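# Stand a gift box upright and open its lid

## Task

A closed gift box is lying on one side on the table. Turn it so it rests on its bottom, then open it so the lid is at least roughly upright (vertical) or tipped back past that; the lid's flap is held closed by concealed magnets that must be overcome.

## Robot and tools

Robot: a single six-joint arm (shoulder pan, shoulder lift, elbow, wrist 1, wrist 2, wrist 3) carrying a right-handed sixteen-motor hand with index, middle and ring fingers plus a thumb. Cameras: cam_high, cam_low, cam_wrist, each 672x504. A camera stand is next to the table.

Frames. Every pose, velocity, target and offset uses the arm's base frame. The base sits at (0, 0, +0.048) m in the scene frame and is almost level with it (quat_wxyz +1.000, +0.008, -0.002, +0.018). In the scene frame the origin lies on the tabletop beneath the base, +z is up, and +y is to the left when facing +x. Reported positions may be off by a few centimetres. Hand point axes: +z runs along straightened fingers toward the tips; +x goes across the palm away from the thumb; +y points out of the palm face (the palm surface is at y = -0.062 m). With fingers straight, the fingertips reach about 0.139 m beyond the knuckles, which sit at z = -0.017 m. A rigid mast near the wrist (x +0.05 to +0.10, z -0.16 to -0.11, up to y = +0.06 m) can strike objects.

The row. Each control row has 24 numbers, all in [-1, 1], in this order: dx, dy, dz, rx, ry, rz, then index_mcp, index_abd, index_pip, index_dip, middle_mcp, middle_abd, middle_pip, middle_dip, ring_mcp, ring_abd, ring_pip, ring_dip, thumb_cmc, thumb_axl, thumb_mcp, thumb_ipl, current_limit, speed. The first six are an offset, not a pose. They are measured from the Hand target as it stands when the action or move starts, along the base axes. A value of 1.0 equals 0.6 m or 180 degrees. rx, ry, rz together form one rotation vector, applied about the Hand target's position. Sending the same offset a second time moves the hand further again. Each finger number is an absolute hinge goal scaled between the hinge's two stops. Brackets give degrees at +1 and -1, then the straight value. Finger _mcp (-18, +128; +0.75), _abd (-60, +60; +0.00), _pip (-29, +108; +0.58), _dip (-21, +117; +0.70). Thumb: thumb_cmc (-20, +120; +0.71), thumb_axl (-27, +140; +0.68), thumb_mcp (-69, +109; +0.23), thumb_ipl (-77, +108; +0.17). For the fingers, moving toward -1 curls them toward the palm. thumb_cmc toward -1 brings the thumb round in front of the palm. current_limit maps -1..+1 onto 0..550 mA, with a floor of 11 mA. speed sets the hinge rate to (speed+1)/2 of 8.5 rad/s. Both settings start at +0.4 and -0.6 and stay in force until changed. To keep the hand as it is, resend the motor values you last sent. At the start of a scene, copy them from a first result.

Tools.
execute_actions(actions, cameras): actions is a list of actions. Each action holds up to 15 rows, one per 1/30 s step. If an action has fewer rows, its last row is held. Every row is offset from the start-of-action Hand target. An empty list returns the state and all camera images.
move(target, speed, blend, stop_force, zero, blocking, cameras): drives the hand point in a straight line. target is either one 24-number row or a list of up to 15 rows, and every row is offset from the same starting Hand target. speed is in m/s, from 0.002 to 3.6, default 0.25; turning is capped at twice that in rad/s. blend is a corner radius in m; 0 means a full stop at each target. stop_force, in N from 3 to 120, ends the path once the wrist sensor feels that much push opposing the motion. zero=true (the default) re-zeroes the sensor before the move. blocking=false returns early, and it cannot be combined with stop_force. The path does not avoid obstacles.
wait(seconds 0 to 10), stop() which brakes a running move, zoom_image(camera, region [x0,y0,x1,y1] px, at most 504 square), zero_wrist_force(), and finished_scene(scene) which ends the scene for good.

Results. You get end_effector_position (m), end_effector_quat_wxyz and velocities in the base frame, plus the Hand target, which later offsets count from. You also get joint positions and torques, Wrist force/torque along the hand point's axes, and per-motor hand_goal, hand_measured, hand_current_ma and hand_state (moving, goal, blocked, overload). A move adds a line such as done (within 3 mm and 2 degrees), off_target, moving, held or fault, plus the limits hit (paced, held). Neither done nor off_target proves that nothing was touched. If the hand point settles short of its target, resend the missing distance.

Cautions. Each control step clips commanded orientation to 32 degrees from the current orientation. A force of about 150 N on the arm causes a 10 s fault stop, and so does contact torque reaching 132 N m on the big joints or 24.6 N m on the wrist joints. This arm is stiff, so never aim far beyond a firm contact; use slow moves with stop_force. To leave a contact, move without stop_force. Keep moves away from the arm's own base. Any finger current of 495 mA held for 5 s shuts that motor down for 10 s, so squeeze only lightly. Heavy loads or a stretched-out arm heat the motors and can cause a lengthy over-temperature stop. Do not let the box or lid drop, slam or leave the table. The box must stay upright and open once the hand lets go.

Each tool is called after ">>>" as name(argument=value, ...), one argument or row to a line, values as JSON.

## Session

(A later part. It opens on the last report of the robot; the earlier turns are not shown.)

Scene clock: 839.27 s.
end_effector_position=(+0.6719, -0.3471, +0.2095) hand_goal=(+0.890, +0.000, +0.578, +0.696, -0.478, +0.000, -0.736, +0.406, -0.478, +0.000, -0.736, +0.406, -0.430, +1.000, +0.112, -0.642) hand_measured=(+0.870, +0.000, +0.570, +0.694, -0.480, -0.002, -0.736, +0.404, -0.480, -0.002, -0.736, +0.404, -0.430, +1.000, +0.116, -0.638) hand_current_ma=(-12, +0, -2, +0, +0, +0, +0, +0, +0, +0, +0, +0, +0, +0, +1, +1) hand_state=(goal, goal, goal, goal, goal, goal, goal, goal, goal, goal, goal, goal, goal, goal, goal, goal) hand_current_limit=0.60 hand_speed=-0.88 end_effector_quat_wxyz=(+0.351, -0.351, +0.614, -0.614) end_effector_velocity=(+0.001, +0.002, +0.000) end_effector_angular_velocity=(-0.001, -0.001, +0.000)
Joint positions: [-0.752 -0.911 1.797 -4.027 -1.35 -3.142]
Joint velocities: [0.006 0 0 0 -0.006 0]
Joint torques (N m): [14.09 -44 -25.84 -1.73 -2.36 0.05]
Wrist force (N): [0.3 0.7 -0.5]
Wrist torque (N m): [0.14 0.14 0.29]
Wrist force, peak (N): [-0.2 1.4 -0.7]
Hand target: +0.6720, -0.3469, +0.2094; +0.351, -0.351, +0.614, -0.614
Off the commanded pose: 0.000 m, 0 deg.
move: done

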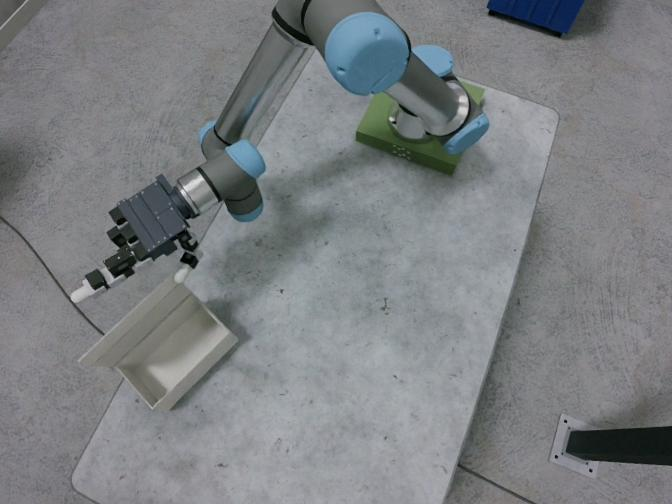

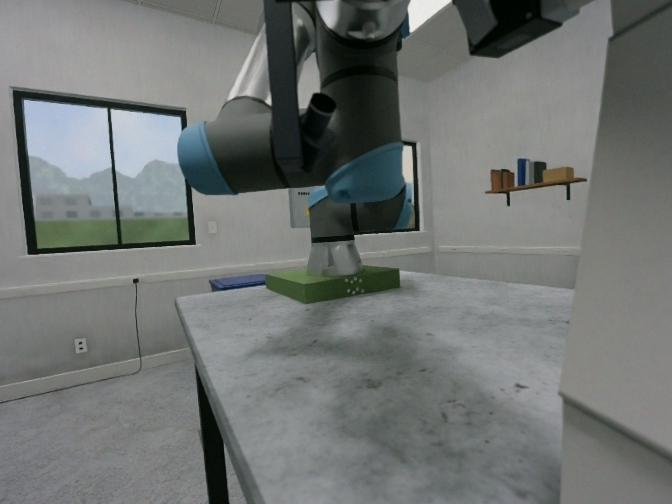

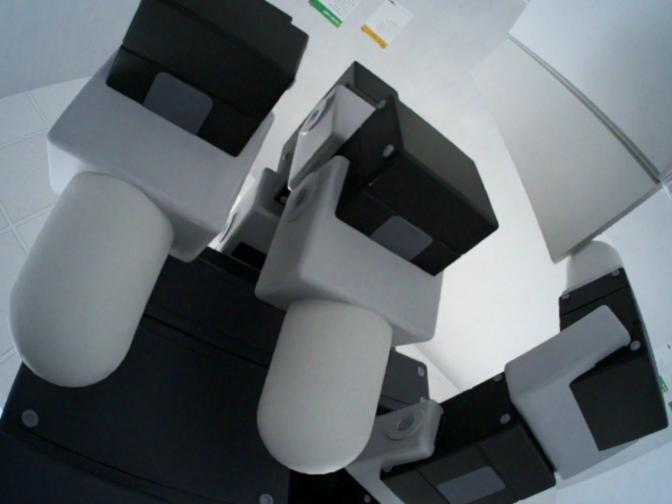

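>>> move(
  target=[0.019, 0.053, 0.0, 0.0, 0.0, 0.0, 0.89, 0.0, 0.577, 0.696, 0.274, 0.0, -0.226, 0.696, 0.274, 0.0, -0.226, 0.696, -0.543, 0.7365, 0.112, -0.643, 0.6, -0.918],
  speed=0.03,
  cameras=["cam_wrist", "cam_high", "cam_low"],
)

>>> zoom_image(
  camera="cam_high",
  region=[80, 250, 300, 440],
)

>>> zoom_image(
  camera="cam_wrist",
  region=[172, 0, 672, 500],
)

Scene clock: 846.10 s.
end_effector_position=(+0.6834, -0.3151, +0.2095) hand_goal=(+0.890, +0.000, +0.578, +0.696, +0.274, +0.000, -0.226, +0.696, +0.274, +0.000, -0.226, +0.696, -0.542, +0.736, +0.112, -0.642) hand_measured=(+0.870, +0.000, +0.570, +0.694, +0.256, -0.002, -0.228, +0.694, +0.256, -0.002, -0.228, +0.694, -0.540, +0.738, +0.114, -0.640) hand_current_ma=(-12, +0, -2, +0, -11, +0, +0, +0, -10, +0, +0, +0, +0, +0, +1, +0) hand_state=(goal, goal, goal, goal, goal, goal, goal, goal, goal, goal, goal, goal, goal, goal, goal, goal) hand_current_limit=0.60 hand_speed=-0.92 end_effector_quat_wxyz=(+0.351, -0.351, +0.614, -0.614)
Joint positions: [-0.69 -0.918 1.81 -4.034 -1.412 -3.142]
Joint torques (N m): [-14.09 -37.53 -25.5 -0.47 1.97 -0.16]
Wrist force (N): [0.4 0.6 -0.5]
Wrist torque (N m): [0.04 0.14 0.30]
Wrist force, peak (N): [0.8 0.7 -0.6]
Hand target: +0.6834, -0.3151, +0.2094; +0.351, -0.351, +0.614, -0.614
Off the commanded pose: 0.000 m, 0 deg.
move: done

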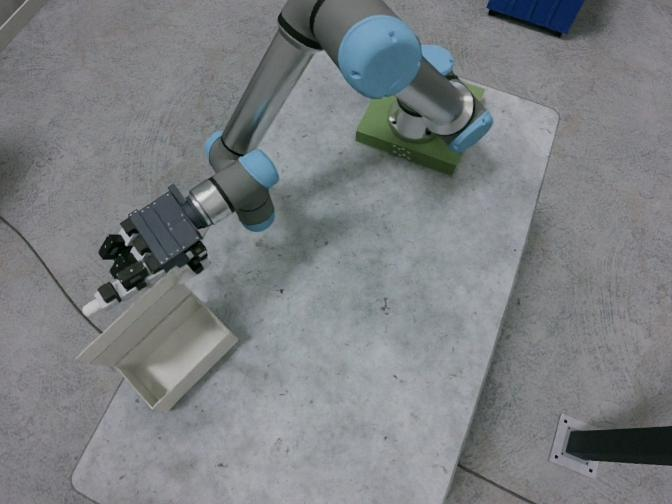

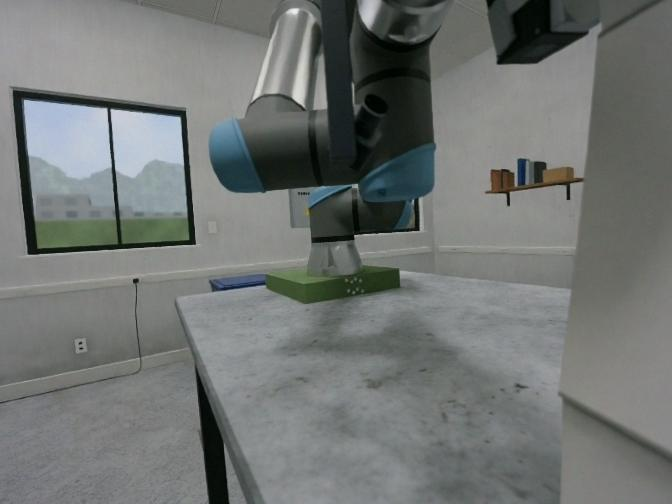

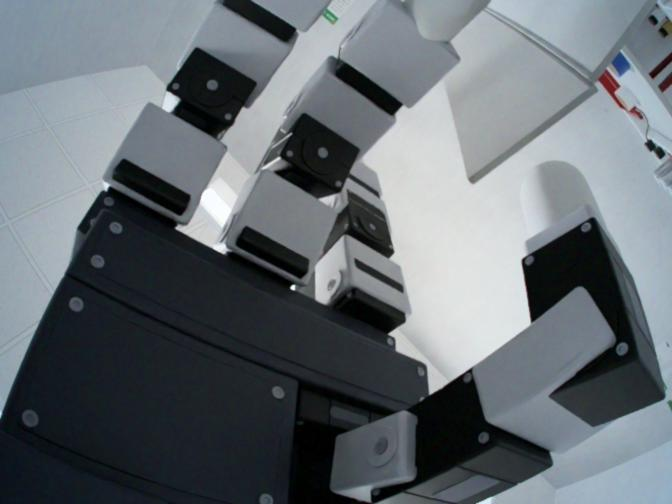

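Scaled by 2.291.

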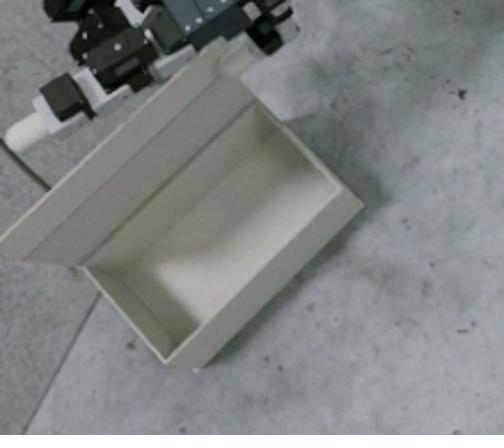

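Scaled by 1.008 from the camera's 672x504 image, which has a finer 960x720 frame.

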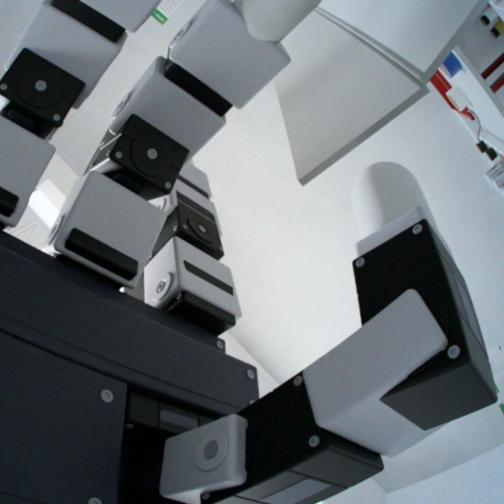

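>>> move(
  target=[-0.0268, -0.0518, -0.005, 0.0, 0.0, 0.0, 0.89, 0.0, 0.577, 0.696, 0.274, 0.0, -0.226, 0.696, 0.274, 0.0, -0.226, 0.696, -0.543, 0.7365, 0.112, -0.643, 0.6, -0.918],
  speed=0.04,
  cameras=["cam_wrist", "cam_high", "cam_low"],
)

>>> zoom_image(
  camera="cam_high",
  region=[80, 250, 300, 440],
)

>>> zoom_image(
  camera="cam_wrist",
  region=[172, 0, 672, 500],
)

Scene clock: 852.10 s.
end_effector_position=(+0.6672, -0.3463, +0.2064) hand_goal=(+0.890, +0.000, +0.578, +0.696, +0.274, +0.000, -0.226, +0.696, +0.274, +0.000, -0.226, +0.696, -0.542, +0.736, +0.112, -0.642) hand_measured=(+0.870, +0.000, +0.570, +0.694, +0.256, -0.002, -0.228, +0.694, +0.256, -0.002, -0.228, +0.694, -0.540, +0.738, +0.114, -0.640) hand_current_ma=(-12, +0, -2, +0, -11, +0, +0, +0, -10, +0, +0, +0, +0, +0, +0, +0) hand_state=(goal, goal, goal, goal, goal, goal, goal, goal, goal, goal, goal, goal, goal, goal, goal, goal) hand_current_limit=0.60 hand_speed=-0.92 end_effector_quat_wxyz=(+0.351, -0.351, +0.614, -0.614) end_effector_velocity=(+0.001, +0.001, +0.001) end_effector_angular_velocity=(-0.001, -0.002, -0.002)
Joint positions: [-0.758 -0.913 1.812 -4.041 -1.345 -3.142]
Joint velocities: [0.003 0 -0.001 0 -0.005 0.001]
Joint torques (N m): [13.8 -39.01 -26.59 -2.52 -2.6 -0.77]
Wrist force (N): [0.6 0.7 -0.6]
Wrist torque (N m): [0.05 0.11 0.32]
Wrist force, peak (N): [1.0 0.7 -0.5]
Hand target: +0.6673, -0.3462, +0.2064; +0.351, -0.351, +0.614, -0.614
Off the commanded pose: 0.000 m, 0 deg.
move: done

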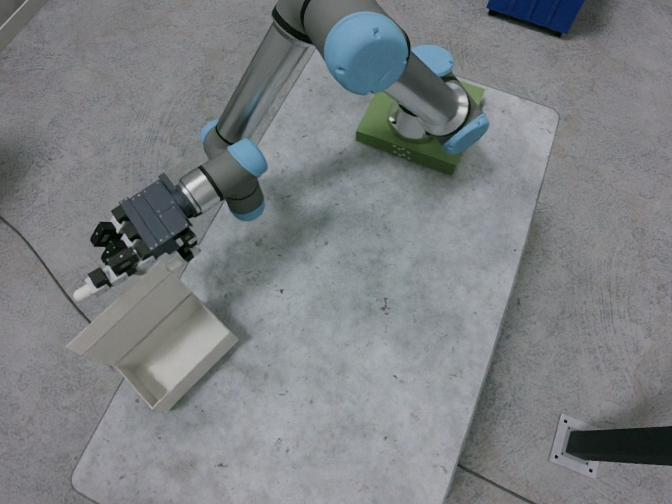

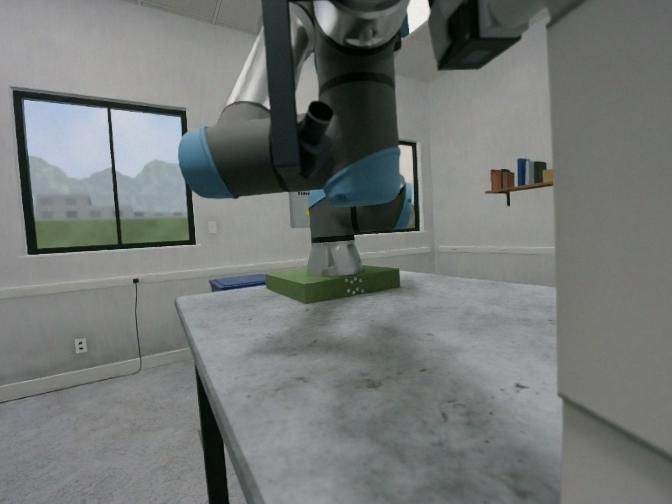

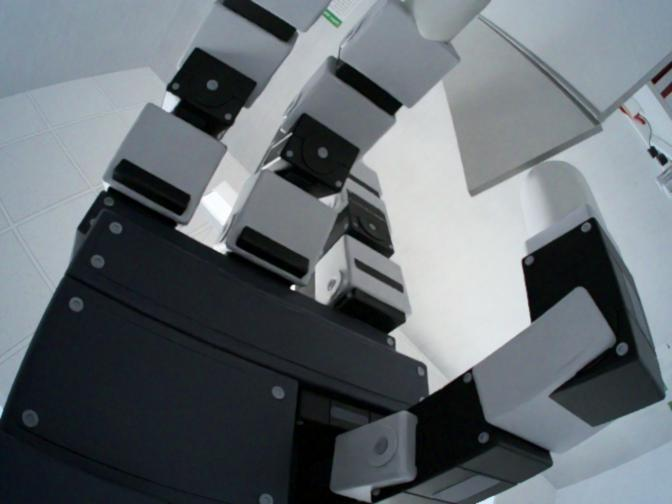

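Scaled by 2.291.

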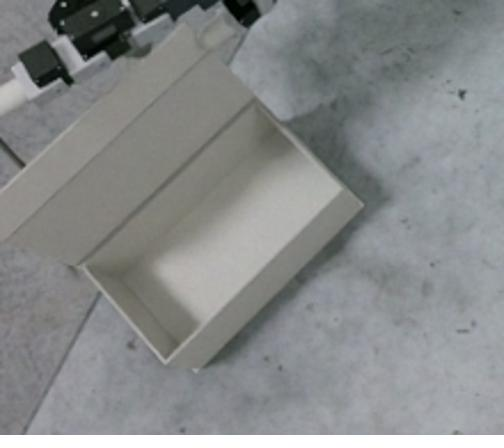

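Scaled by 1.008 from the camera's 672x504 image, which has a finer 960x720 frame.

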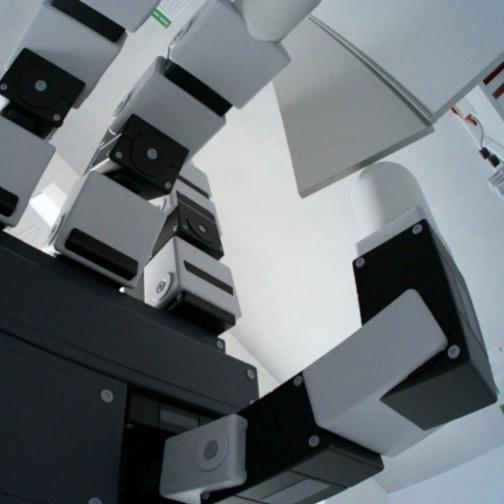

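>>> move(
  target=[-0.023, -0.0444, -0.01, 0.0, 0.0, 0.0, 0.89, 0.0, 0.577, 0.696, 0.274, 0.0, -0.226, 0.696, 0.274, 0.0, -0.226, 0.696, -0.543, 0.7365, 0.112, -0.643, 0.6, -0.918],
  speed=0.04,
  cameras=["cam_wrist", "cam_high", "cam_low"],
)

>>> zoom_image(
  camera="cam_high",
  region=[60, 230, 300, 440],
)

>>> zoom_image(
  camera="cam_wrist",
  region=[172, 0, 672, 500],
)

Scene clock: 859.40 s.
end_effector_position=(+0.6534, -0.3731, +0.2004) hand_goal=(+0.890, +0.000, +0.578, +0.696, +0.274, +0.000, -0.226, +0.696, +0.274, +0.000, -0.226, +0.696, -0.542, +0.736, +0.112, -0.642) hand_measured=(+0.870, +0.000, +0.570, +0.694, +0.256, -0.002, -0.228, +0.694, +0.256, -0.002, -0.228, +0.694, -0.540, +0.738, +0.114, -0.640) hand_current_ma=(-12, +0, -2, +0, -11, +0, +0, +0, -10, +0, +0, +0, +0, +0, +0, +0) hand_state=(goal, goal, goal, goal, goal, goal, goal, goal, goal, goal, goal, goal, goal, goal, goal, goal) hand_current_limit=0.60 hand_speed=-0.92 end_effector_quat_wxyz=(+0.351, -0.351, +0.614, -0.614) end_effector_velocity=(+0.001, +0.002, +0.000) end_effector_angular_velocity=(-0.001, +0.000, +0.000)
Joint positions: [-0.814 -0.899 1.808 -4.051 -1.288 -3.142]
Joint velocities: [0.005 0 0 0 -0.006 0]
Joint torques (N m): [14.57 -48.98 -20.65 -2.19 -2.2 0.33]
Wrist force (N): [0.4 0.9 -0.4]
Wrist torque (N m): [0.05 0.12 0.31]
Wrist force, peak (N): [1.1 0.9 -0.3]
Hand target: +0.6535, -0.3728, +0.2004; +0.351, -0.351, +0.614, -0.614
Off the commanded pose: 0.000 m, 0 deg.
move: done

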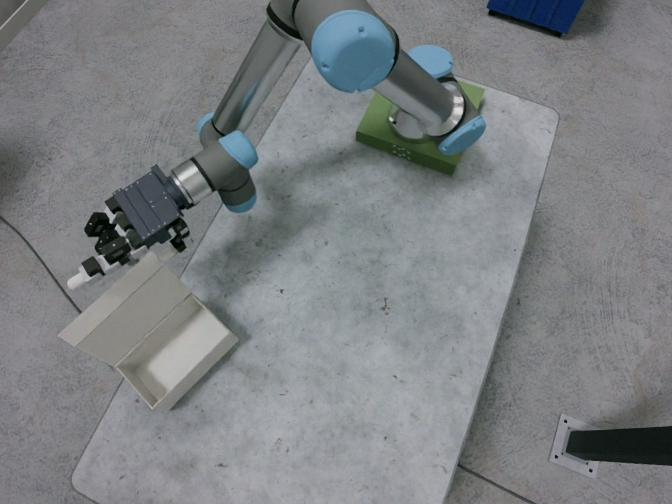

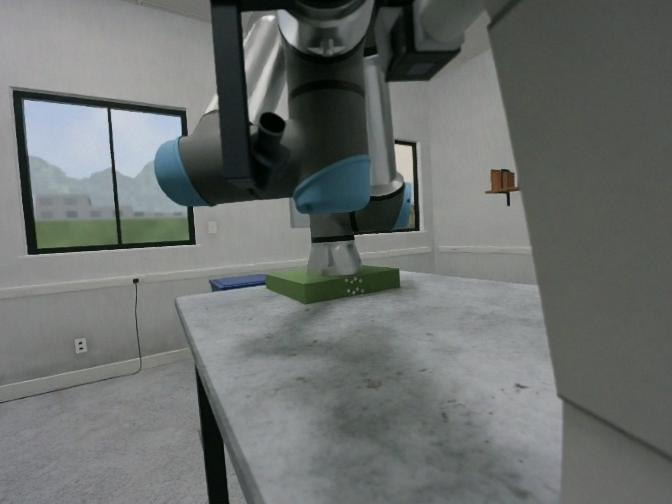

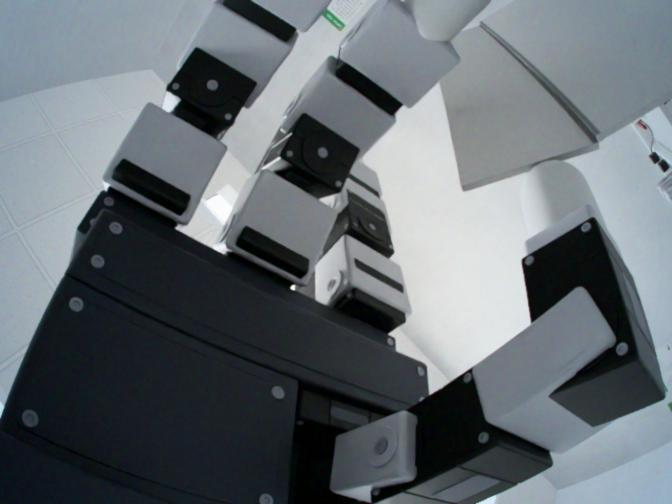

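Scaled by 2.100.

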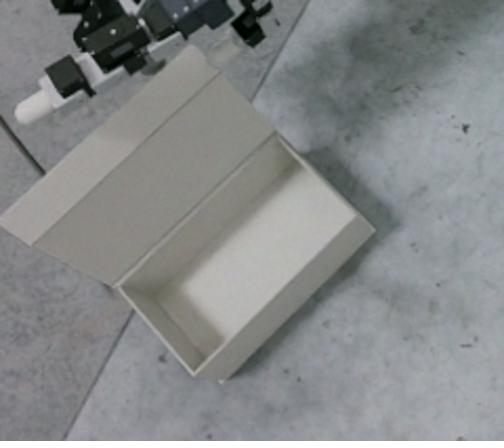

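Scaled by 1.008 from the camera's 672x504 image, which has a finer 960x720 frame.

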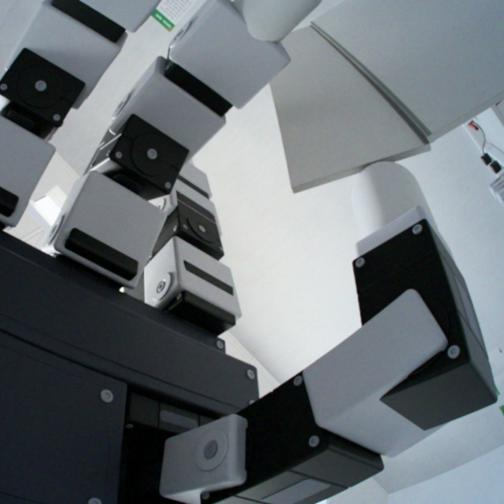

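>>> move(
  target=[-0.012, -0.023, -0.012, 0, 0, 0, 0.89, 0, 0.577, 0.696, 0.274, 0, -0.226, 0.696, 0.274, 0, -0.226, 0.696, -0.543, 0.7365, 0.112, -0.643, 0.6, -0.918],
  speed=0.04,
  cameras=["all"],
)

Scene clock: 867.10 s.
end_effector_position=(+0.6462, -0.3868, +0.1931) hand_goal=(+0.890, +0.000, +0.578, +0.696, +0.274, +0.000, -0.226, +0.696, +0.274, +0.000, -0.226, +0.696, -0.542, +0.736, +0.112, -0.642) hand_measured=(+0.870, +0.000, +0.570, +0.694, +0.256, -0.002, -0.228, +0.694, +0.256, -0.002, -0.228, +0.694, -0.540, +0.738, +0.114, -0.640) hand_current_ma=(-12, +0, -2, +0, -11, +0, +0, +0, -10, +0, +0, +0, +0, +0, +0, +0) hand_state=(goal, goal, goal, goal, goal, goal, goal, goal, goal, goal, goal, goal, goal, goal, goal, goal) hand_current_limit=0.60 hand_speed=-0.92 end_effector_quat_wxyz=(+0.351, -0.351, +0.614, -0.614) end_effector_velocity=(+0.001, +0.001, +0.000) end_effector_angular_velocity=(+0.000, +0.000, -0.002)
Joint positions: [-0.843 -0.883 1.804 -4.063 -1.259 -3.142]
Joint velocities: [0.004 -0.001 0 0.001 -0.006 0]
Joint torques (N m): [13.87 -54.33 -20.14 -0.48 -2.28 0.15]
Wrist force (N): [0.5 0.9 -0.4]
Wrist torque (N m): [0.05 0.12 0.32]
Wrist force, peak (N): [0.8 0.8 -0.5]
Hand target: +0.6463, -0.3866, +0.1932; +0.351, -0.351, +0.614, -0.614
Off the commanded pose: 0.000 m, 0 deg.
move: done

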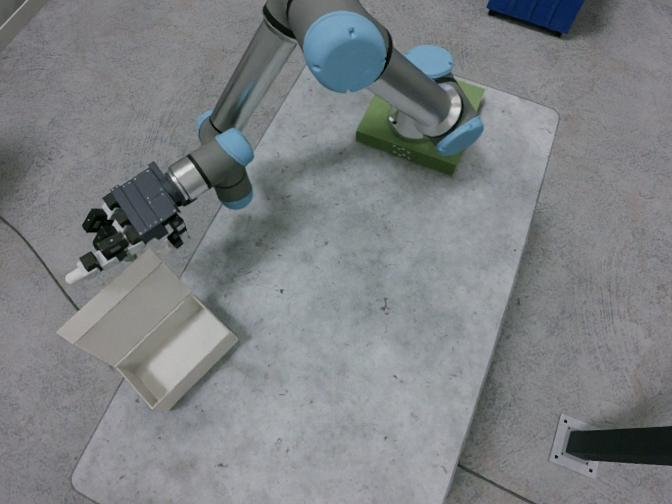

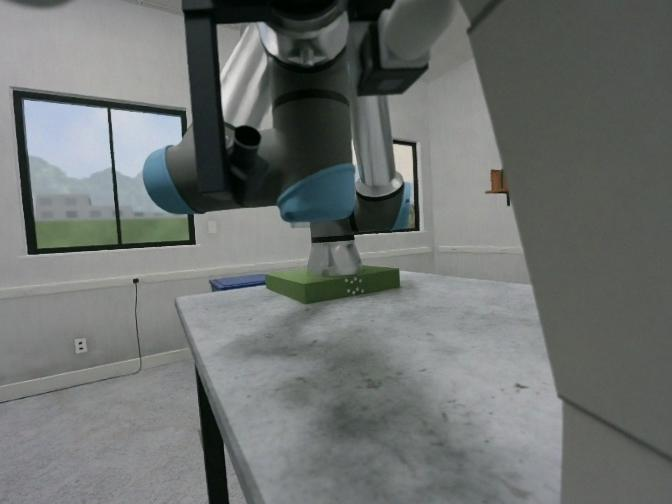

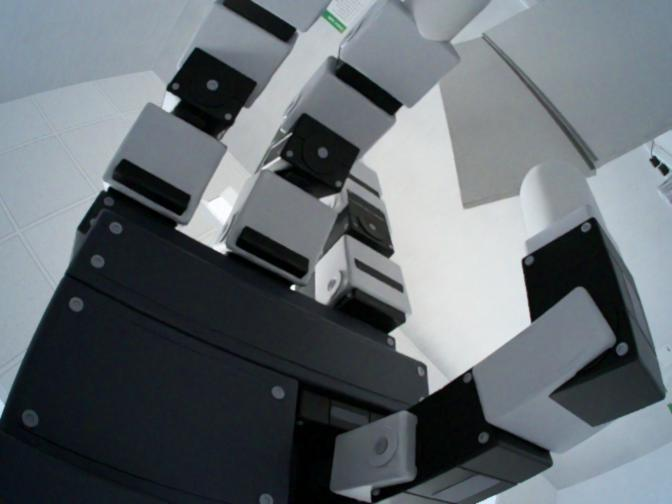

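>>> zoom_image(
  camera="cam_high",
  region=[40, 220, 260, 420],
)

>>> zoom_image(
  camera="cam_wrist",
  region=[300, 0, 672, 300],
)

Scaled by 2.291.

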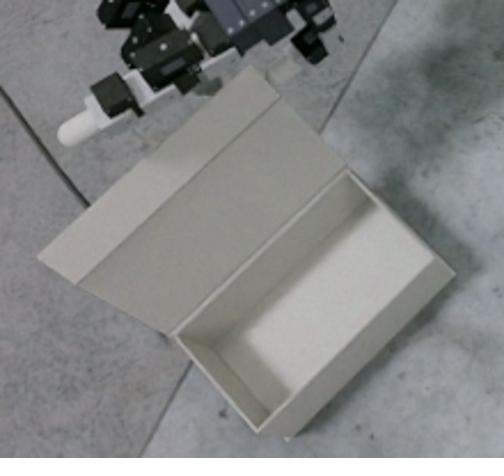

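Scaled by 1.355 from the camera's 672x504 image, which has a finer 960x720 frame.

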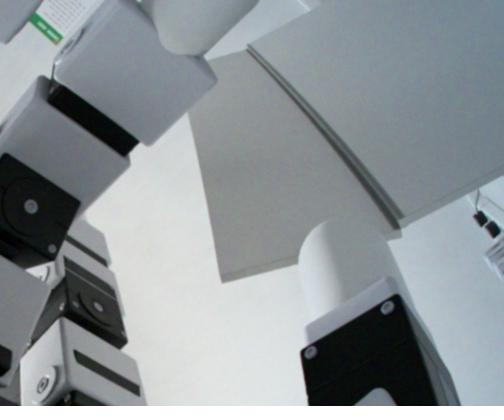

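>>> move(
  target=[-0.178, 0.092, 0.02, 0, 0, 0, 0.89, 0, 0.577, 0.696, 0.274, 0, -0.226, 0.696, 0.274, 0, -0.226, 0.696, -0.543, 0.7365, 0.112, -0.643, 0.6, -0.918],
  speed=0.06,
  cameras=["all"],
)

Scene clock: 887.13 s.
end_effector_position=(+0.5395, -0.3316, +0.2053) hand_goal=(+0.890, +0.000, +0.578, +0.696, +0.274, +0.000, -0.226, +0.696, +0.274, +0.000, -0.226, +0.696, -0.542, +0.736, +0.112, -0.642) hand_measured=(+0.870, +0.000, +0.570, +0.694, +0.256, -0.002, -0.228, +0.694, +0.256, -0.002, -0.228, +0.694, -0.540, +0.738, +0.114, -0.640) hand_current_ma=(-12, +0, -2, +0, -11, +0, +0, +0, -10, +0, +0, +0, +0, +0, +0, +0) hand_state=(goal, goal, goal, goal, goal, goal, goal, goal, goal, goal, goal, goal, goal, goal, goal, goal) hand_current_limit=0.60 hand_speed=-0.92 end_effector_quat_wxyz=(+0.351, -0.351, +0.614, -0.614)
Joint positions: [-0.954 -1.082 2.168 -4.228 -1.149 -3.142]
Joint torques (N m): [14.92 -22.86 -21.44 0.14 -2.43 -0.6]
Wrist force (N): [0.3 0.8 -0.7]
Wrist torque (N m): [0.07 0.15 0.31]
Wrist force, peak (N): [0.2 0.6 -1.3]
Hand target: +0.5395, -0.3314, +0.2052; +0.351, -0.351, +0.614, -0.614
Off the commanded pose: 0.000 m, 0 deg.
move: done

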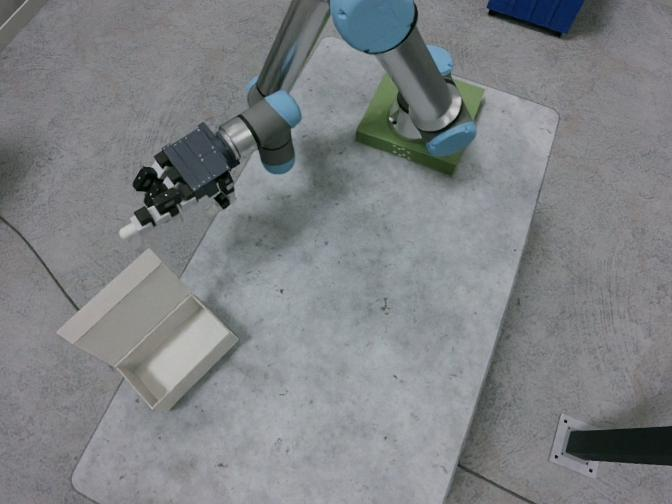

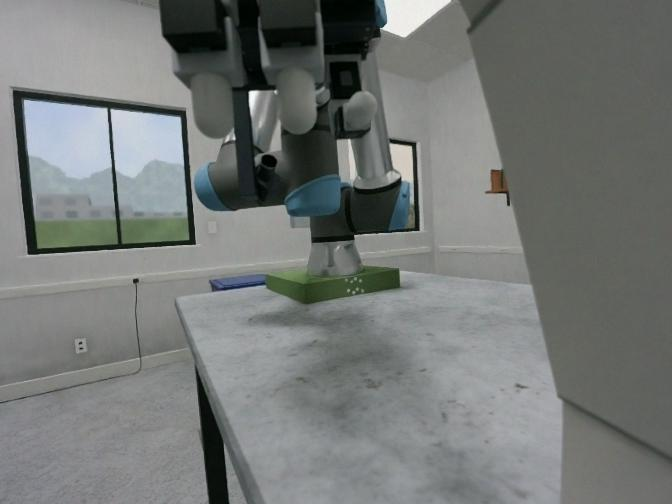

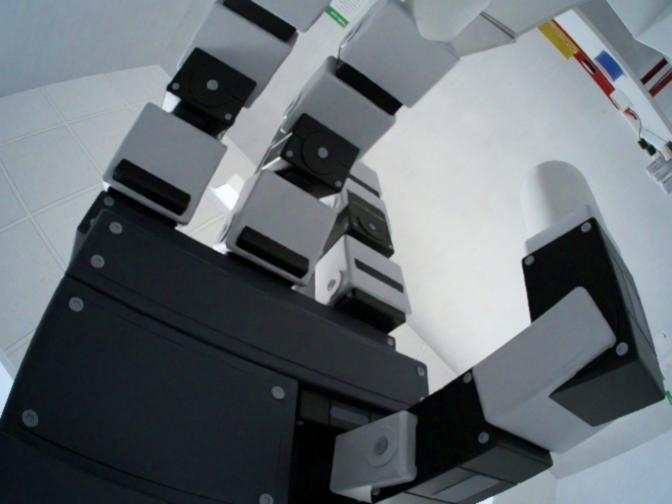

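>>> finished_scene(
  scene=1,
)

The scene is finished: the task was done.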